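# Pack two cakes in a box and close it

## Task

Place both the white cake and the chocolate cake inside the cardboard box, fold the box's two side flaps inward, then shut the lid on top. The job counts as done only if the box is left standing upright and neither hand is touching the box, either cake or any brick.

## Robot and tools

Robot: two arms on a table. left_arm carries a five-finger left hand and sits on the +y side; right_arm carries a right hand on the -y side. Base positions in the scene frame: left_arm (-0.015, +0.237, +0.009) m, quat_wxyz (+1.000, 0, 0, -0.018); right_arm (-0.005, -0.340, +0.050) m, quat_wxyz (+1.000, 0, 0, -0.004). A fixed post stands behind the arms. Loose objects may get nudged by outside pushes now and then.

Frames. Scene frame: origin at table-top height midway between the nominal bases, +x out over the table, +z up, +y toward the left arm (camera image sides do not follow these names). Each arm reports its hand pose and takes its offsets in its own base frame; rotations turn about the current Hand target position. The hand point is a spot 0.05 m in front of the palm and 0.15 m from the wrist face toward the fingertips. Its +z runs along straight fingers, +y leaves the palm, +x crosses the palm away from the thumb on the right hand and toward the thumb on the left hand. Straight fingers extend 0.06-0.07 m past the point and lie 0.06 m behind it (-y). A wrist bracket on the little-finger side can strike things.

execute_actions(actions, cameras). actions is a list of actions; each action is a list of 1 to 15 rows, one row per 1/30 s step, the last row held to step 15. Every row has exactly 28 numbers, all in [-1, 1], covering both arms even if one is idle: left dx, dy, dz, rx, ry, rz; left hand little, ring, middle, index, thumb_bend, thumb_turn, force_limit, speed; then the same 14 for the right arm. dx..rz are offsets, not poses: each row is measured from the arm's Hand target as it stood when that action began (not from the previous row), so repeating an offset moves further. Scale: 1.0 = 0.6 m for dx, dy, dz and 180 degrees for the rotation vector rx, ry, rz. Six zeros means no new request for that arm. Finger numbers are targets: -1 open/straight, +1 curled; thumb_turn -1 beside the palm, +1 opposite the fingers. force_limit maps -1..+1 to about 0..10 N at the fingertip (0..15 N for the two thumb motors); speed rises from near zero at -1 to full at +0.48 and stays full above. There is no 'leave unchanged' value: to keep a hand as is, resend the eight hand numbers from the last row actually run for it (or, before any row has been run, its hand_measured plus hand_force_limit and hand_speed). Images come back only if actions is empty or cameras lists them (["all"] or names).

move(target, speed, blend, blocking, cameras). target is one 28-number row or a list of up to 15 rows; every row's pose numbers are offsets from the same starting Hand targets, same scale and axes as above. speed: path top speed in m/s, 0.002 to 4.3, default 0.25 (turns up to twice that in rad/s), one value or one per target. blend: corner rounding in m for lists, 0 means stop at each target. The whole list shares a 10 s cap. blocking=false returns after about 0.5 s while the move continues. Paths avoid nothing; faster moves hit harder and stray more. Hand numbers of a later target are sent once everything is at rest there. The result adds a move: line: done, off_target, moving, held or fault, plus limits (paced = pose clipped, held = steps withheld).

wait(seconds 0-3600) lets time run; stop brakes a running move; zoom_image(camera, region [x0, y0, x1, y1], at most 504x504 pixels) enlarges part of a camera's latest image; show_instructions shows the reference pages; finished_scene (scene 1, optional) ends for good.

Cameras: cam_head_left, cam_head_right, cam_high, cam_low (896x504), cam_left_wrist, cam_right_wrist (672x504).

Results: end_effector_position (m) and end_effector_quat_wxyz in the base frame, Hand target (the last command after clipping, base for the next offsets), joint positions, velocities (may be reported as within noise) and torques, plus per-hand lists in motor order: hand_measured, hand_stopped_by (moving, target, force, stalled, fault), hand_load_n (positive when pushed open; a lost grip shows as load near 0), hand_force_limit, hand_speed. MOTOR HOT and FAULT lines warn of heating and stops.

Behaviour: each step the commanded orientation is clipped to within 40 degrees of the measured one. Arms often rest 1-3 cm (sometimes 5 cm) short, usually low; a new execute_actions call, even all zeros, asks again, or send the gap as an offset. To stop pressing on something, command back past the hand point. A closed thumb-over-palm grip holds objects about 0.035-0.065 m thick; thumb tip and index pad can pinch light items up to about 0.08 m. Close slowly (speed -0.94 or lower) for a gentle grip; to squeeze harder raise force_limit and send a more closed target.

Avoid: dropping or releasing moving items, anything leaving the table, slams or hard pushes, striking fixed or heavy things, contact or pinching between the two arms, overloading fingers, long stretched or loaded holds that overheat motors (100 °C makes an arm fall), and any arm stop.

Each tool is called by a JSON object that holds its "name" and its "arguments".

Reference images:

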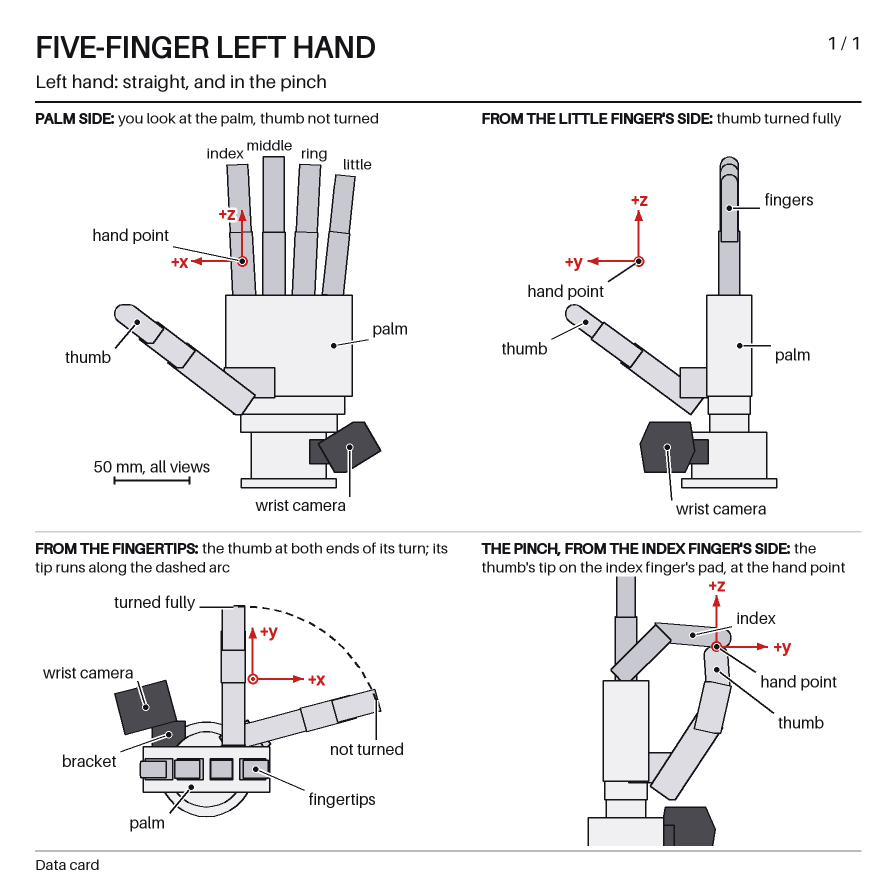

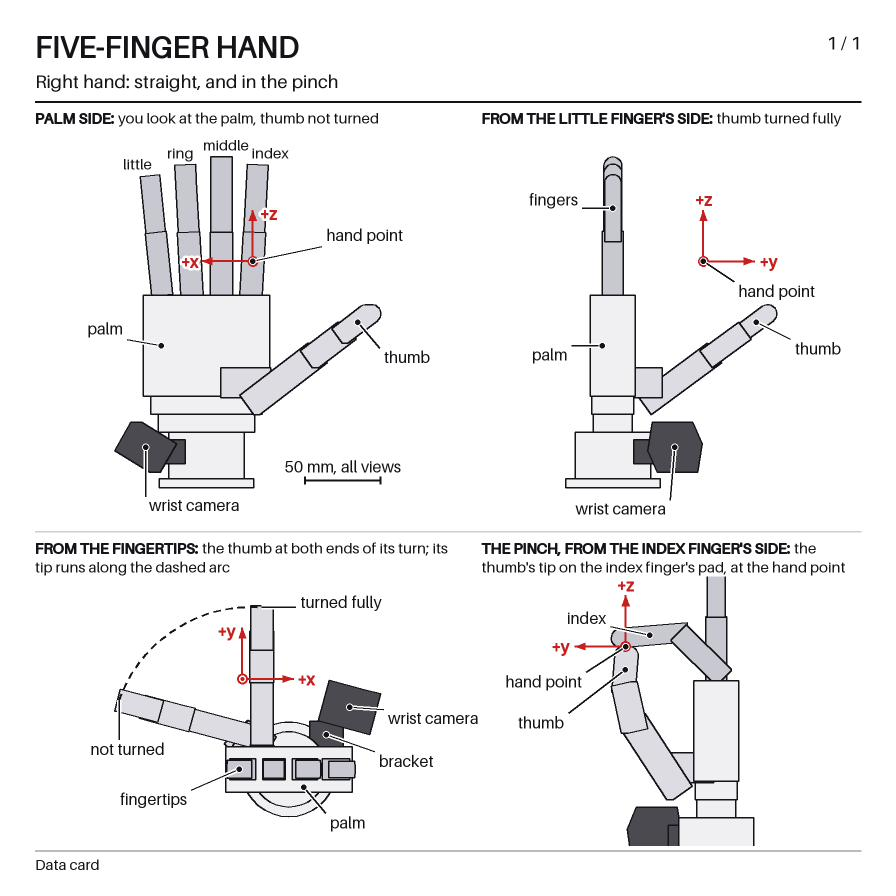

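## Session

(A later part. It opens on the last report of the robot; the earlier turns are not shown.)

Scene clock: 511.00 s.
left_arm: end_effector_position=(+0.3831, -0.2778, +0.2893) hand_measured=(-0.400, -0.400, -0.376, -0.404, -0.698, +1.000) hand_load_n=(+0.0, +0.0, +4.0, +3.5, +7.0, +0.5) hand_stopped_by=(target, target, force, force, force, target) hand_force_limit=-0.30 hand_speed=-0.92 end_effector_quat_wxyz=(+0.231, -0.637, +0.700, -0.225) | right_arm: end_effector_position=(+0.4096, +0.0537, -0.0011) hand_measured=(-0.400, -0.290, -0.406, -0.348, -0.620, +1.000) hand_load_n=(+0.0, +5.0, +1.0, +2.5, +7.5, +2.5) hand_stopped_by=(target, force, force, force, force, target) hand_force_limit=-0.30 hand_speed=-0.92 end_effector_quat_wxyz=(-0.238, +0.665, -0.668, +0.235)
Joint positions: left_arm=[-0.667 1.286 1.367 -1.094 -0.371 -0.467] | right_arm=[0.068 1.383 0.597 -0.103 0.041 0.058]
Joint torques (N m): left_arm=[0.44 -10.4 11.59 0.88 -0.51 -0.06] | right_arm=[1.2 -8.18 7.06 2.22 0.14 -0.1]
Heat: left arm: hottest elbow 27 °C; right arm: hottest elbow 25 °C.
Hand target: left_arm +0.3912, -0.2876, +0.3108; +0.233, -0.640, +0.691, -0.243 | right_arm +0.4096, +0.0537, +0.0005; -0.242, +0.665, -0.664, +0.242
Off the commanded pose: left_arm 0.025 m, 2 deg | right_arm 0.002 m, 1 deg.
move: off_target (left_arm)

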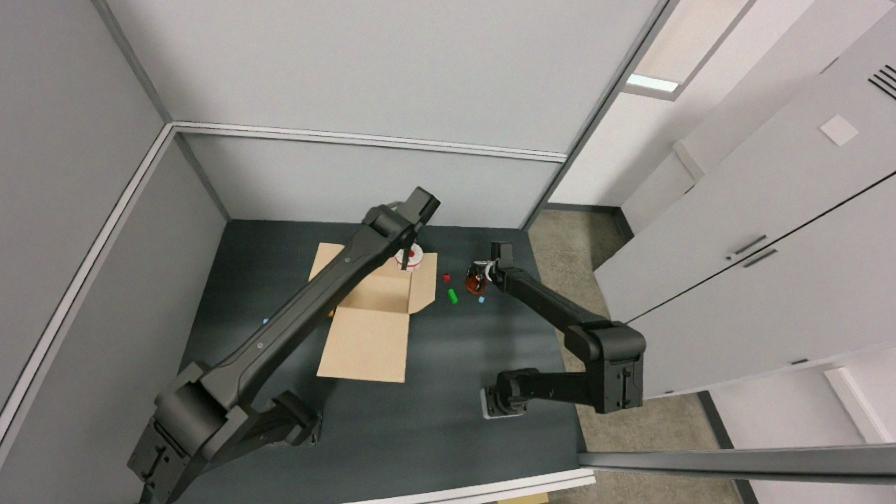

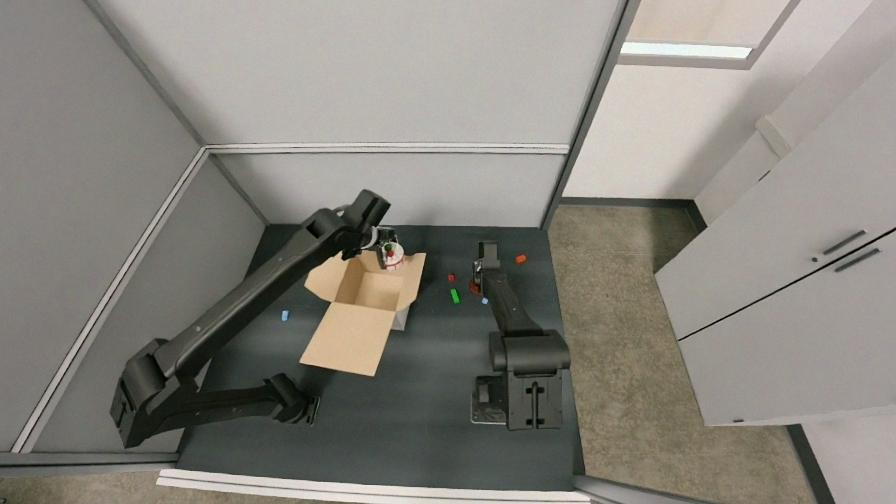

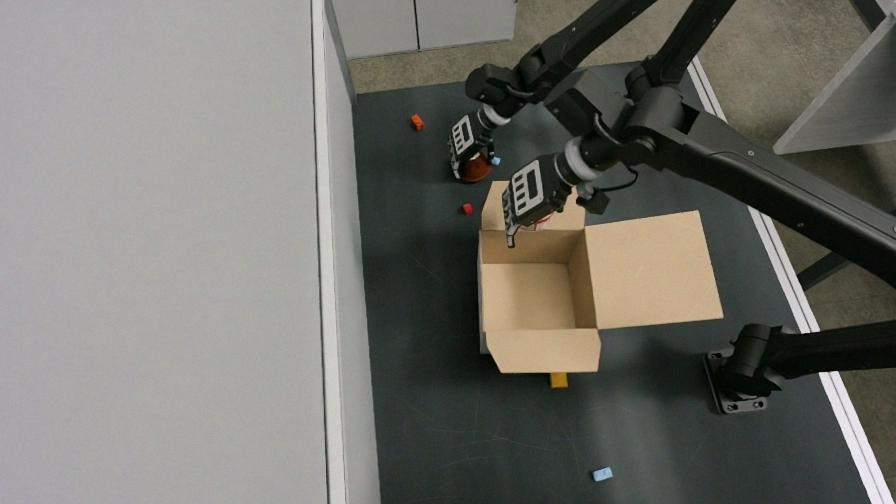

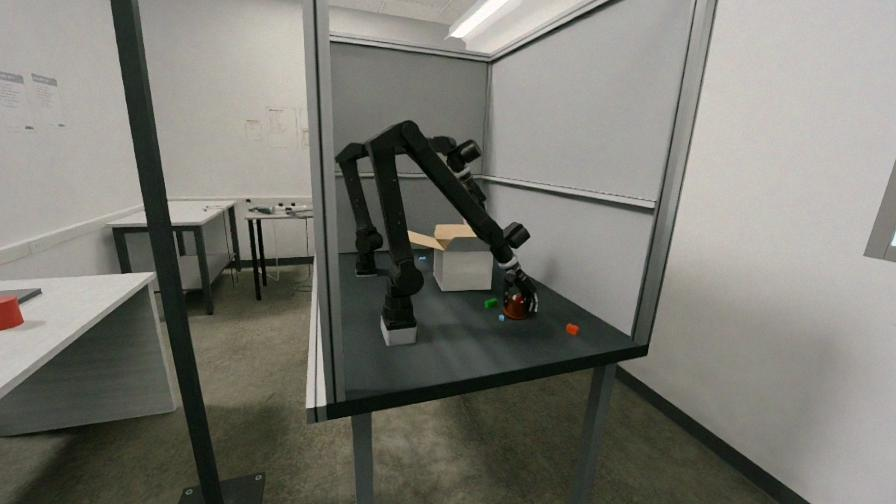

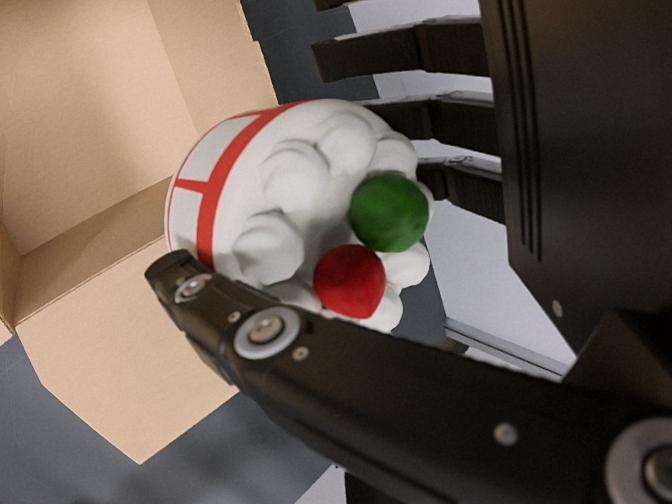

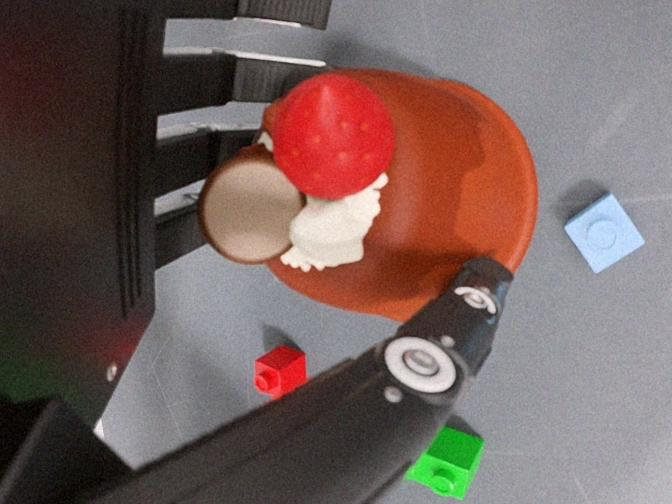

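{"name": "zoom_image", "arguments": {"camera": "cam_left_wrist", "region": [0, 0, 400, 504]}}

{"name": "zoom_image", "arguments": {"camera": "cam_high", "region": [440, 130, 740, 400]}}

{"name": "zoom_image", "arguments": {"camera": "cam_head_right", "region": [290, 180, 450, 340]}}

Scaled by 1.000.

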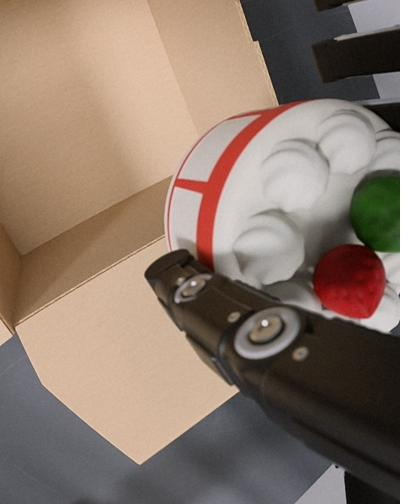

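Scaled by 1.680.

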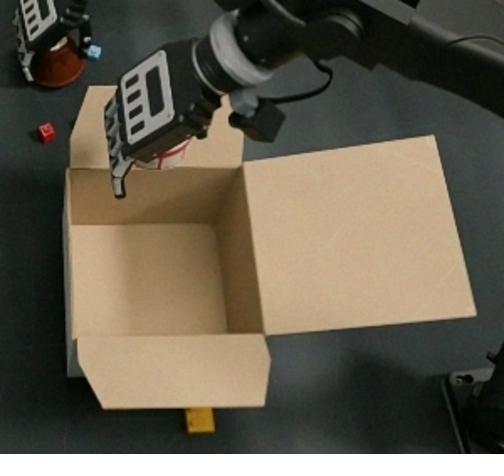

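Scaled by 3.150.

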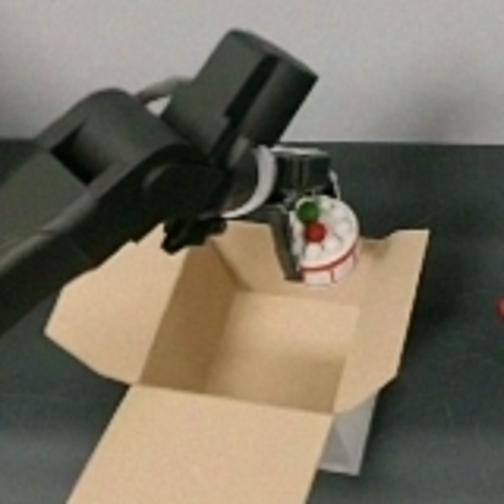

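{"name": "move", "arguments": {"target": [[-0.033,0.048,-0.02,0,0,-0.027,-0.4,-0.4,0.1,0.1,-0.3,1,-0.3,-0.92,0,0,0,0,0,0,-0.4,-0.1,0.2,0.15,-0.25,1,-0.3,-0.92]], "speed": 0.08, "cameras": ["cam_high","cam_left_wrist","cam_head_right","cam_head_left"]}}

{"name": "zoom_image", "arguments": {"camera": "cam_high", "region": [440, 130, 740, 400]}}

{"name": "zoom_image", "arguments": {"camera": "cam_head_right", "region": [290, 180, 450, 340]}}

Scene clock: 583.87 s.
left_arm: end_effector_position=(+0.3672, -0.2617, +0.2963) hand_measured=(-0.400, -0.400, -0.376, -0.404, -0.698, +1.000) hand_load_n=(+0.0, +0.0, +4.0, +3.5, +7.0, +0.5) hand_stopped_by=(target, target, force, force, force, target) hand_force_limit=-0.30 hand_speed=-0.92 end_effector_quat_wxyz=(+0.219, -0.611, +0.720, -0.245) | right_arm: end_effector_position=(+0.4096, +0.0537, -0.0011) hand_measured=(-0.400, -0.290, -0.406, -0.348, -0.620, +1.000) hand_load_n=(+0.0, +4.5, +1.0, +2.5, +7.0, +2.0) hand_stopped_by=(target, force, force, force, force, target) hand_force_limit=-0.30 hand_speed=-0.92 end_effector_quat_wxyz=(-0.238, +0.665, -0.668, +0.235)
Joint positions: left_arm=[-0.638 1.207 1.309 -1.065 -0.302 -0.38] | right_arm=[0.068 1.383 0.597 -0.103 0.041 0.058]
Joint torques (N m): left_arm=[1.26 -10.29 7.66 1.89 -0.16 0.17] | right_arm=[0.67 -8.29 7.02 2.11 0.14 -0.1]
Heat: left arm: hottest elbow 29 °C; right arm: hottest elbow 24 °C.
Hand target: left_arm +0.3712, -0.2589, +0.2986; +0.222, -0.610, +0.718, -0.252 | right_arm +0.4096, +0.0537, +0.0005; -0.242, +0.665, -0.664, +0.242
Off the commanded pose: left_arm 0.006 m, 1 deg | right_arm 0.002 m, 1 deg.
move: done
Images, in order (width x height): cam_head_left 896x504, cam_head_right 896x504, cam_high 896x504, cam_left_wrist 672x504.

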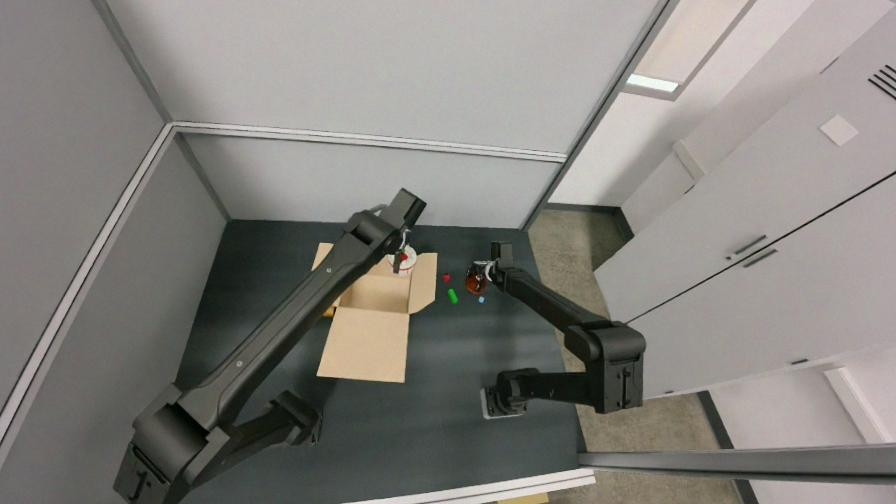

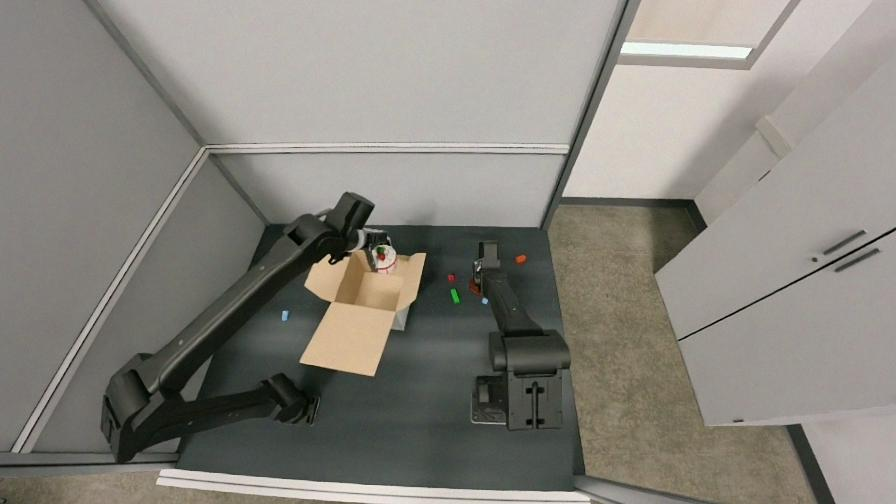

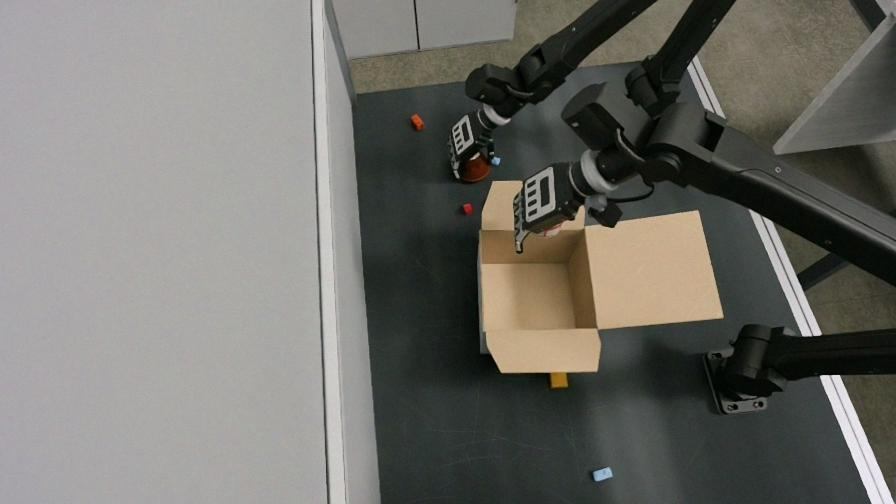

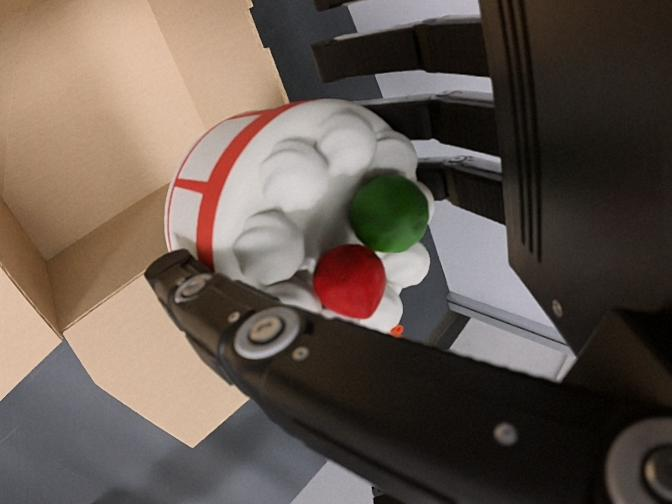

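Scaled by 1.680.

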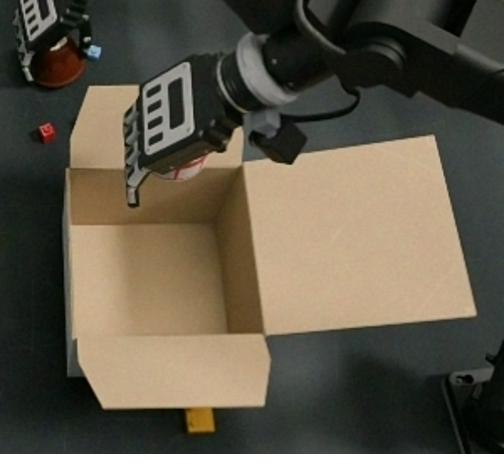

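Scaled by 3.150.

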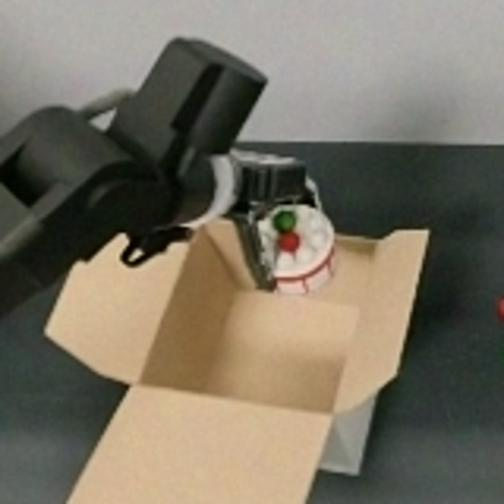

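{"name": "move", "arguments": {"target": [[-0.02,0.007,-0.21,0,-0.008,0,-0.4,-0.4,0.1,0.1,-0.3,1,-0.3,-0.92,0,0,0,0,0,0,-0.4,-0.1,0.2,0.15,-0.25,1,-0.3,-0.92]], "speed": 0.08, "cameras": ["cam_high","cam_left_wrist","cam_head_right","cam_head_left"]}}

{"name": "zoom_image", "arguments": {"camera": "cam_high", "region": [440, 130, 740, 400]}}

{"name": "zoom_image", "arguments": {"camera": "cam_head_right", "region": [290, 180, 450, 340]}}

Scene clock: 613.40 s.
left_arm: end_effector_position=(+0.3585, -0.2509, +0.1679) hand_measured=(-0.400, -0.400, -0.376, -0.404, -0.698, +1.000) hand_load_n=(+0.0, +0.0, +4.0, +3.5, +7.0, +0.0) hand_stopped_by=(target, target, force, force, force, target) hand_force_limit=-0.30 hand_speed=-0.92 end_effector_quat_wxyz=(+0.228, -0.612, +0.715, -0.249) | right_arm: end_effector_position=(+0.4096, +0.0537, -0.0011) hand_measured=(-0.400, -0.290, -0.406, -0.348, -0.620, +1.000) hand_load_n=(+0.0, +5.0, +1.0, +2.0, +7.5, +2.0) hand_stopped_by=(target, force, force, force, force, target) hand_force_limit=-0.30 hand_speed=-0.92 end_effector_quat_wxyz=(-0.238, +0.665, -0.668, +0.235)
Joint positions: left_arm=[-0.638 1.186 0.949 -0.713 -0.32 -0.38] | right_arm=[0.068 1.383 0.597 -0.103 0.041 0.058]
Joint torques (N m): left_arm=[-0.38 -10.17 7.5 1.89 -0.43 0.15] | right_arm=[0.91 -8.18 7.05 2.17 0.15 -0.1]
Heat: left arm: hottest elbow 29 °C; right arm: hottest elbow 24 °C.
Hand target: left_arm +0.3593, -0.2547, +0.1728; +0.232, -0.607, +0.714, -0.260 | right_arm +0.4096, +0.0537, +0.0005; -0.242, +0.665, -0.664, +0.242
Off the commanded pose: left_arm 0.006 m, 2 deg | right_arm 0.002 m, 1 deg.
move: done
Images, in order (width x height): cam_head_left 896x504, cam_head_right 896x504, cam_high 896x504, cam_left_wrist 672x504.

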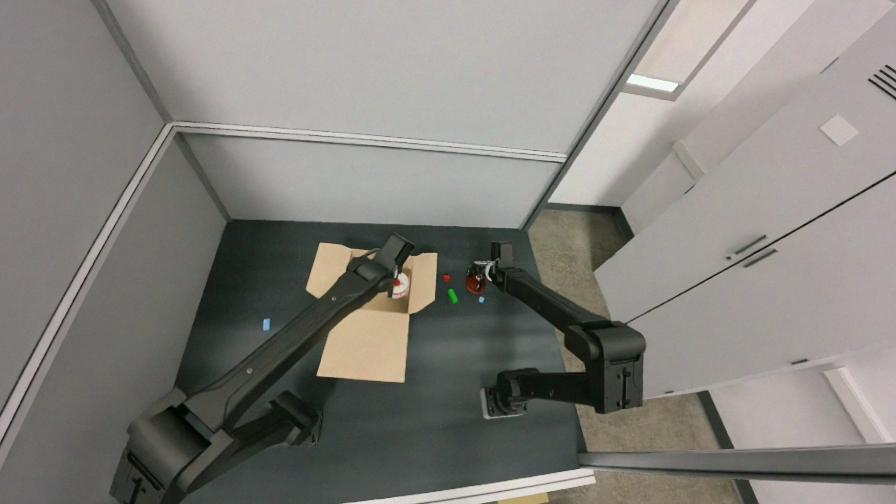

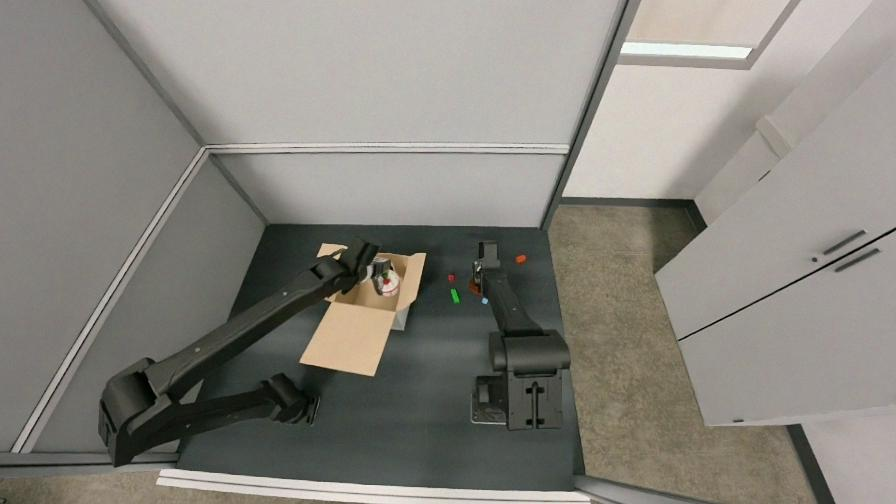

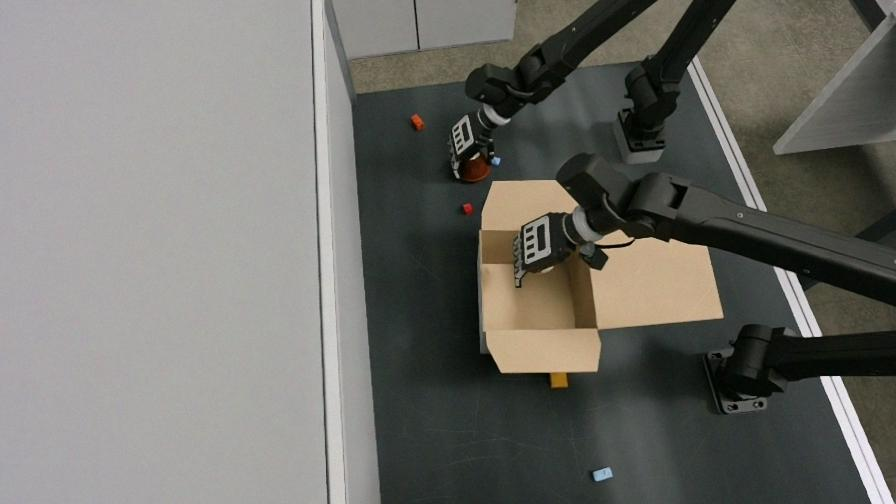

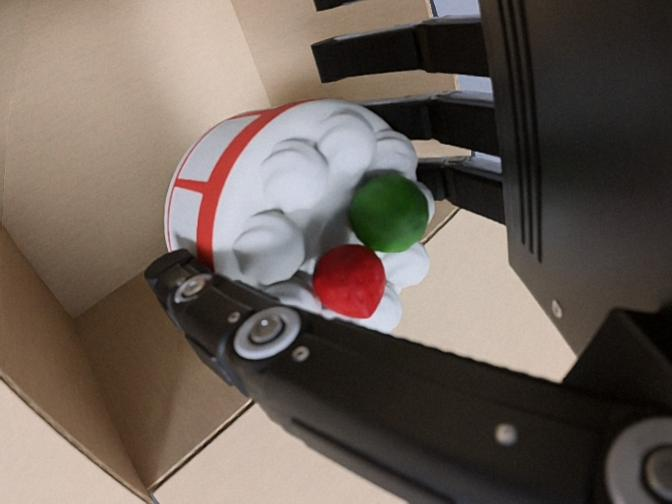

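Scaled by 1.680.

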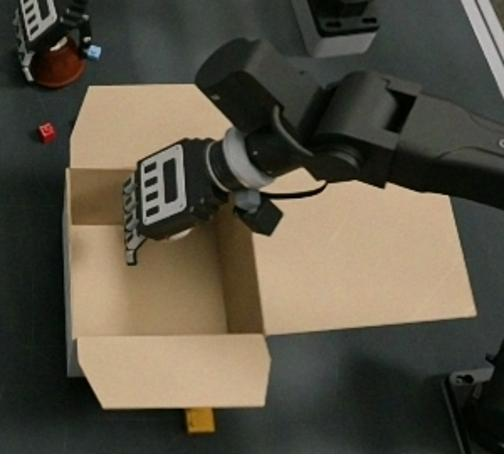

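Scaled by 3.150.

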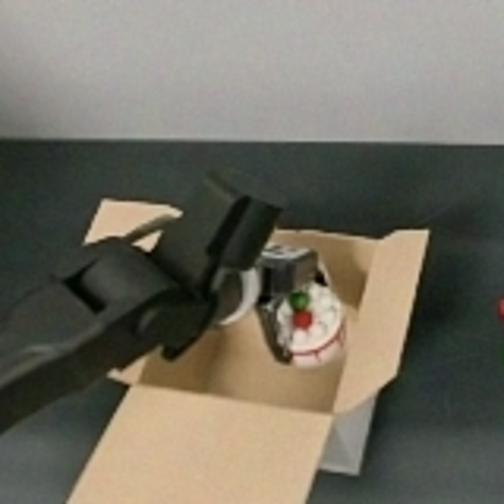

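{"name": "move", "arguments": {"target": [[0.015,-0.029,-0.133,0,0,0,-0.4,-0.4,0.1,0.1,-0.3,1,-0.3,-0.92,0,0,0,0,0,0,-0.4,-0.1,0.2,0.15,-0.25,1,-0.3,-0.92]], "speed": 0.06, "cameras": ["cam_high","cam_left_wrist","cam_head_right"]}}

{"name": "zoom_image", "arguments": {"camera": "cam_high", "region": [440, 130, 740, 400]}}

{"name": "zoom_image", "arguments": {"camera": "cam_head_right", "region": [290, 180, 450, 340]}}

Scene clock: 631.40 s.
left_arm: end_effector_position=(+0.3691, -0.2639, +0.0958) hand_measured=(-0.400, -0.400, -0.378, -0.404, -0.698, +1.000) hand_load_n=(+0.5, +0.0, +4.0, +3.5, +7.0, +0.5) hand_stopped_by=(target, target, force, force, force, target) hand_force_limit=-0.30 hand_speed=-0.92 end_effector_quat_wxyz=(+0.234, -0.607, +0.716, -0.253) | right_arm: end_effector_position=(+0.4096, +0.0537, -0.0011) hand_measured=(-0.400, -0.290, -0.406, -0.348, -0.620, +1.000) hand_load_n=(+0.0, +4.5, +1.0, +2.5, +7.5, +2.0) hand_stopped_by=(target, force, force, force, force, target) hand_force_limit=-0.30 hand_speed=-0.92 end_effector_quat_wxyz=(-0.238, +0.665, -0.668, +0.235)
Joint positions: left_arm=[-0.654 1.299 0.837 -0.477 -0.334 -0.38] | right_arm=[0.068 1.383 0.597 -0.103 0.041 0.058]
Joint torques (N m): left_arm=[-0.09 -9.93 7.02 2.09 -0.38 -0.09] | right_arm=[1.03 -8 7.08 2.22 0.15 -0.11]
Heat: left arm: hottest elbow 28 °C; right arm: hottest elbow 24 °C.
Hand target: left_arm +0.3683, -0.2720, +0.0928; +0.231, -0.607, +0.714, -0.260 | right_arm +0.4096, +0.0537, +0.0005; -0.242, +0.665, -0.664, +0.242
Off the commanded pose: left_arm 0.009 m, 1 deg | right_arm 0.002 m, 1 deg.
move: done
Images, in order (width x height): cam_head_right 896x504, cam_high 896x504, cam_left_wrist 672x504.

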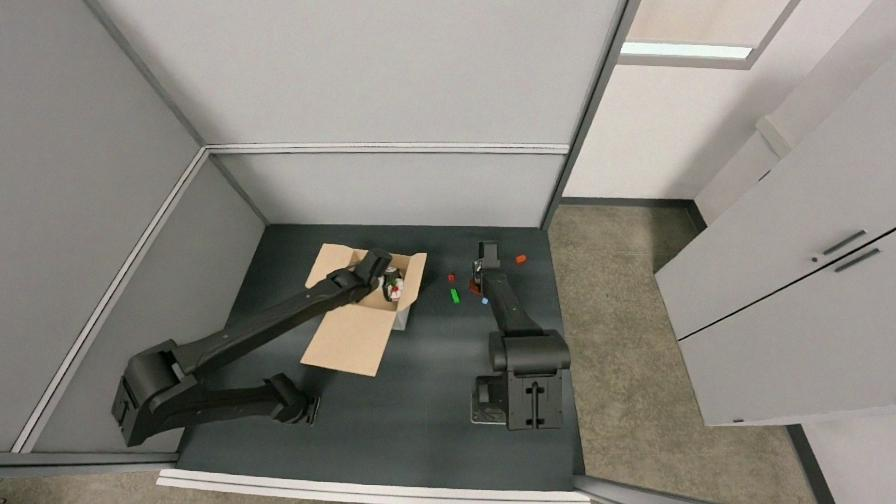

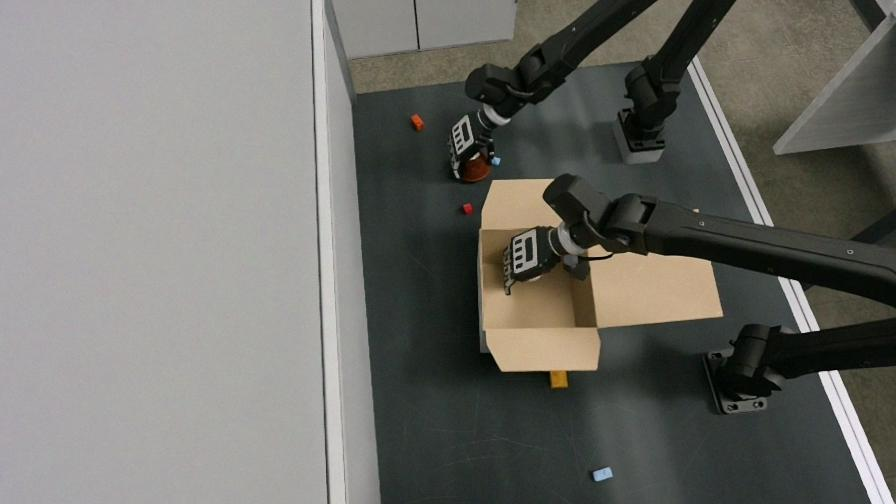

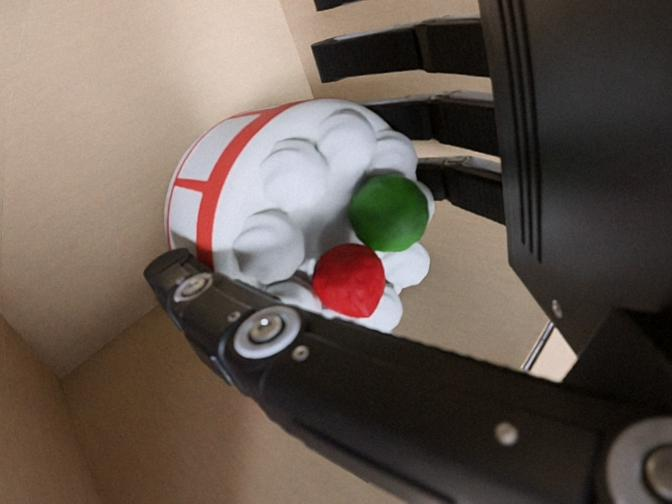

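Scaled by 1.680.

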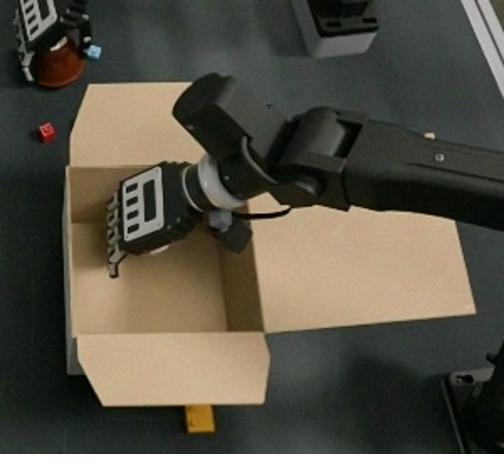

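Scaled by 3.150.

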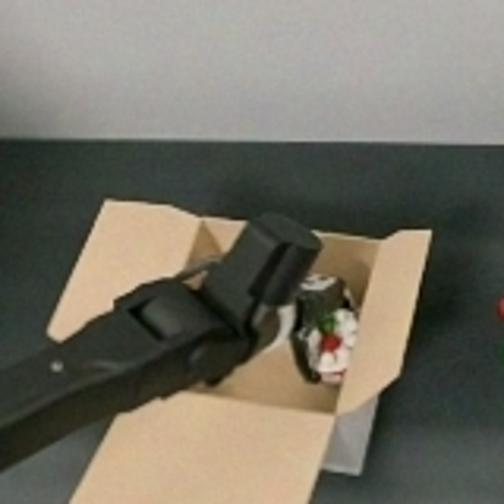

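{"name": "execute_actions", "arguments": {"actions": []}}

{"name": "zoom_image", "arguments": {"camera": "cam_low", "region": [330, 100, 560, 340]}}

Scene clock: 640.07 s.
left_arm: end_effector_position=(+0.3690, -0.2640, +0.0958) hand_measured=(-0.400, -0.400, -0.378, -0.404, -0.698, +1.000) hand_load_n=(+0.0, +0.0, +4.0, +3.5, +7.0, +0.0) hand_stopped_by=(target, target, force, force, force, target) hand_force_limit=-0.30 hand_speed=-0.92 end_effector_quat_wxyz=(+0.234, -0.607, +0.716, -0.253) | right_arm: end_effector_position=(+0.4096, +0.0537, -0.0011) hand_measured=(-0.400, -0.290, -0.406, -0.348, -0.620, +1.000) hand_load_n=(+0.0, +4.5, +1.0, +2.5, +7.5, +2.5) hand_stopped_by=(target, force, force, force, force, target) hand_force_limit=-0.30 hand_speed=-0.92 end_effector_quat_wxyz=(-0.238, +0.665, -0.668, +0.235)
Joint positions: left_arm=[-0.655 1.299 0.837 -0.477 -0.334 -0.38] | right_arm=[0.068 1.383 0.597 -0.103 0.041 0.058]
Joint velocities: within noise
Joint torques (N m): left_arm=[-1.38 -9.88 6.99 1.96 -0.35 -0.1] | right_arm=[1.03 -8.06 7.16 2.25 0.16 -0.11]
Heat: left arm: hottest elbow 28 °C; right arm: hottest elbow 24 °C.
Hand target: left_arm +0.3682, -0.2720, +0.0928; +0.231, -0.607, +0.715, -0.260 | right_arm +0.4096, +0.0537, +0.0005; -0.242, +0.665, -0.664, +0.242
Off the commanded pose: left_arm 0.009 m, 1 deg | right_arm 0.002 m, 1 deg.

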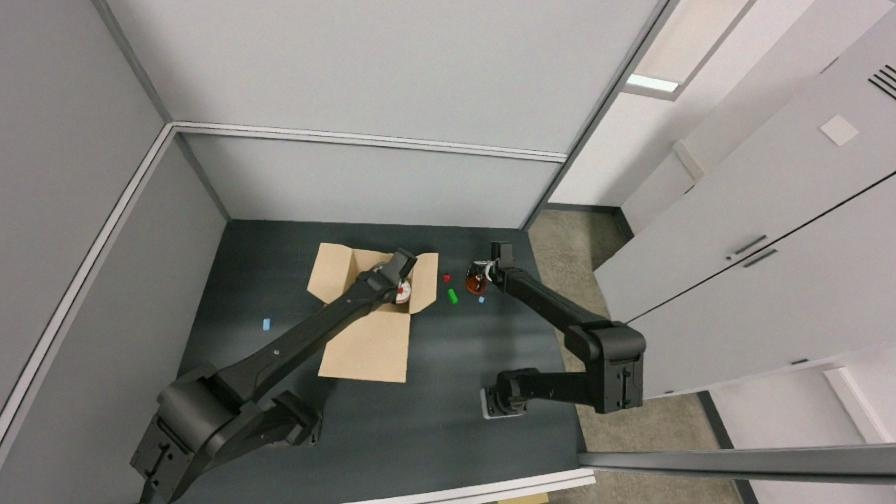

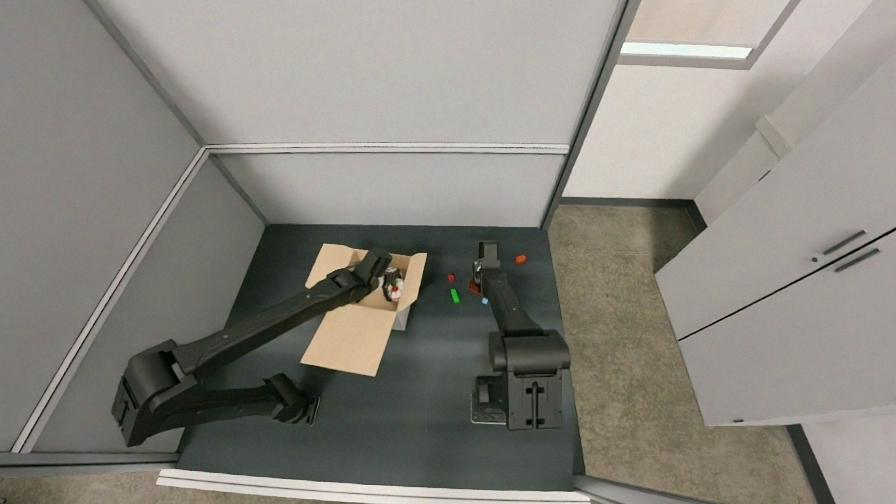

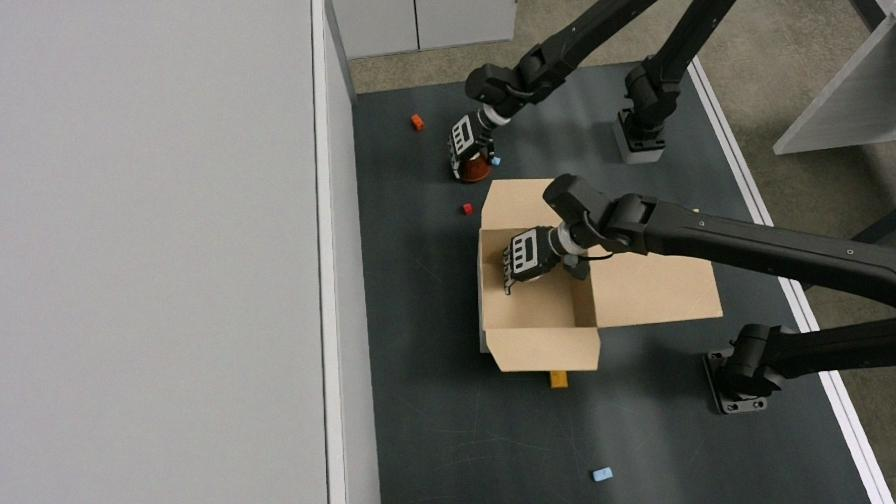

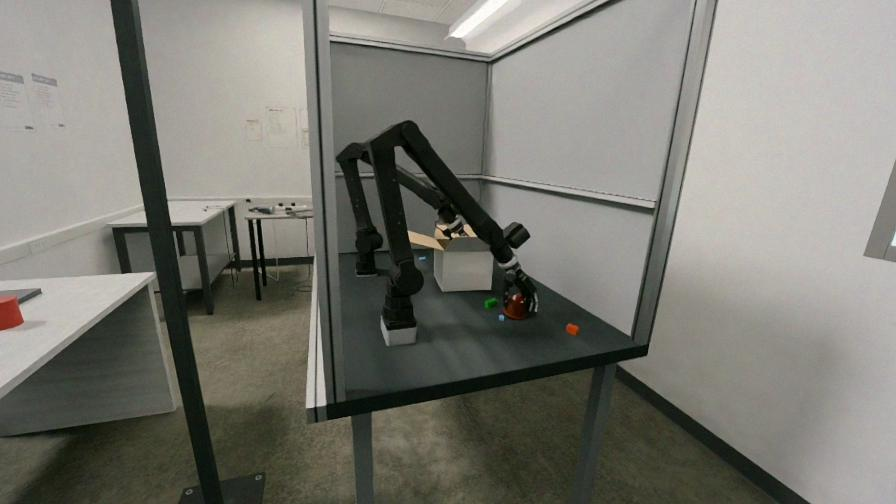

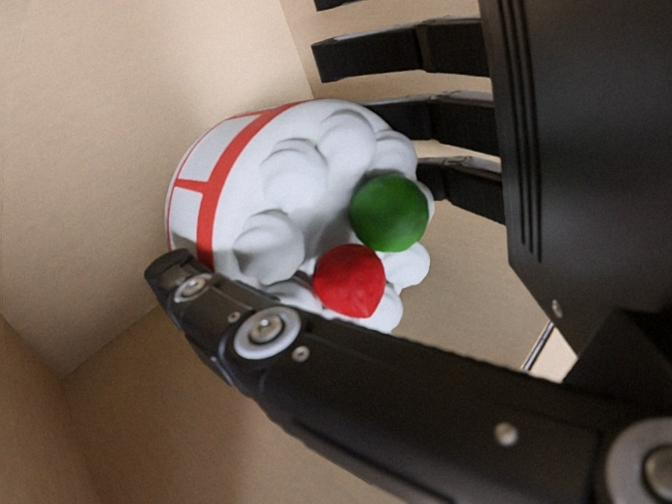

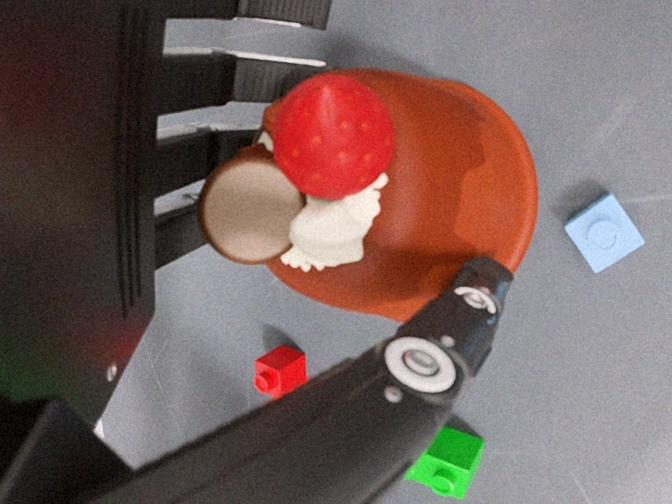

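Scaled by 2.100.

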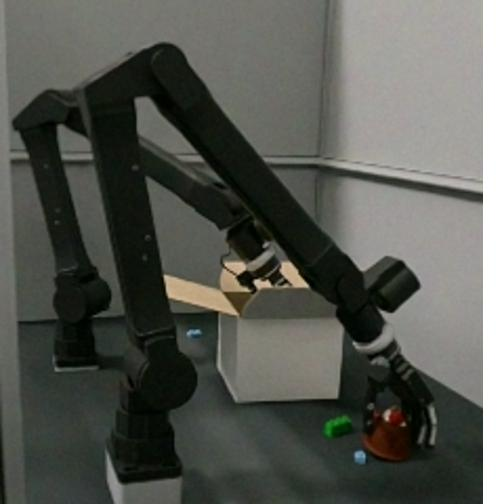

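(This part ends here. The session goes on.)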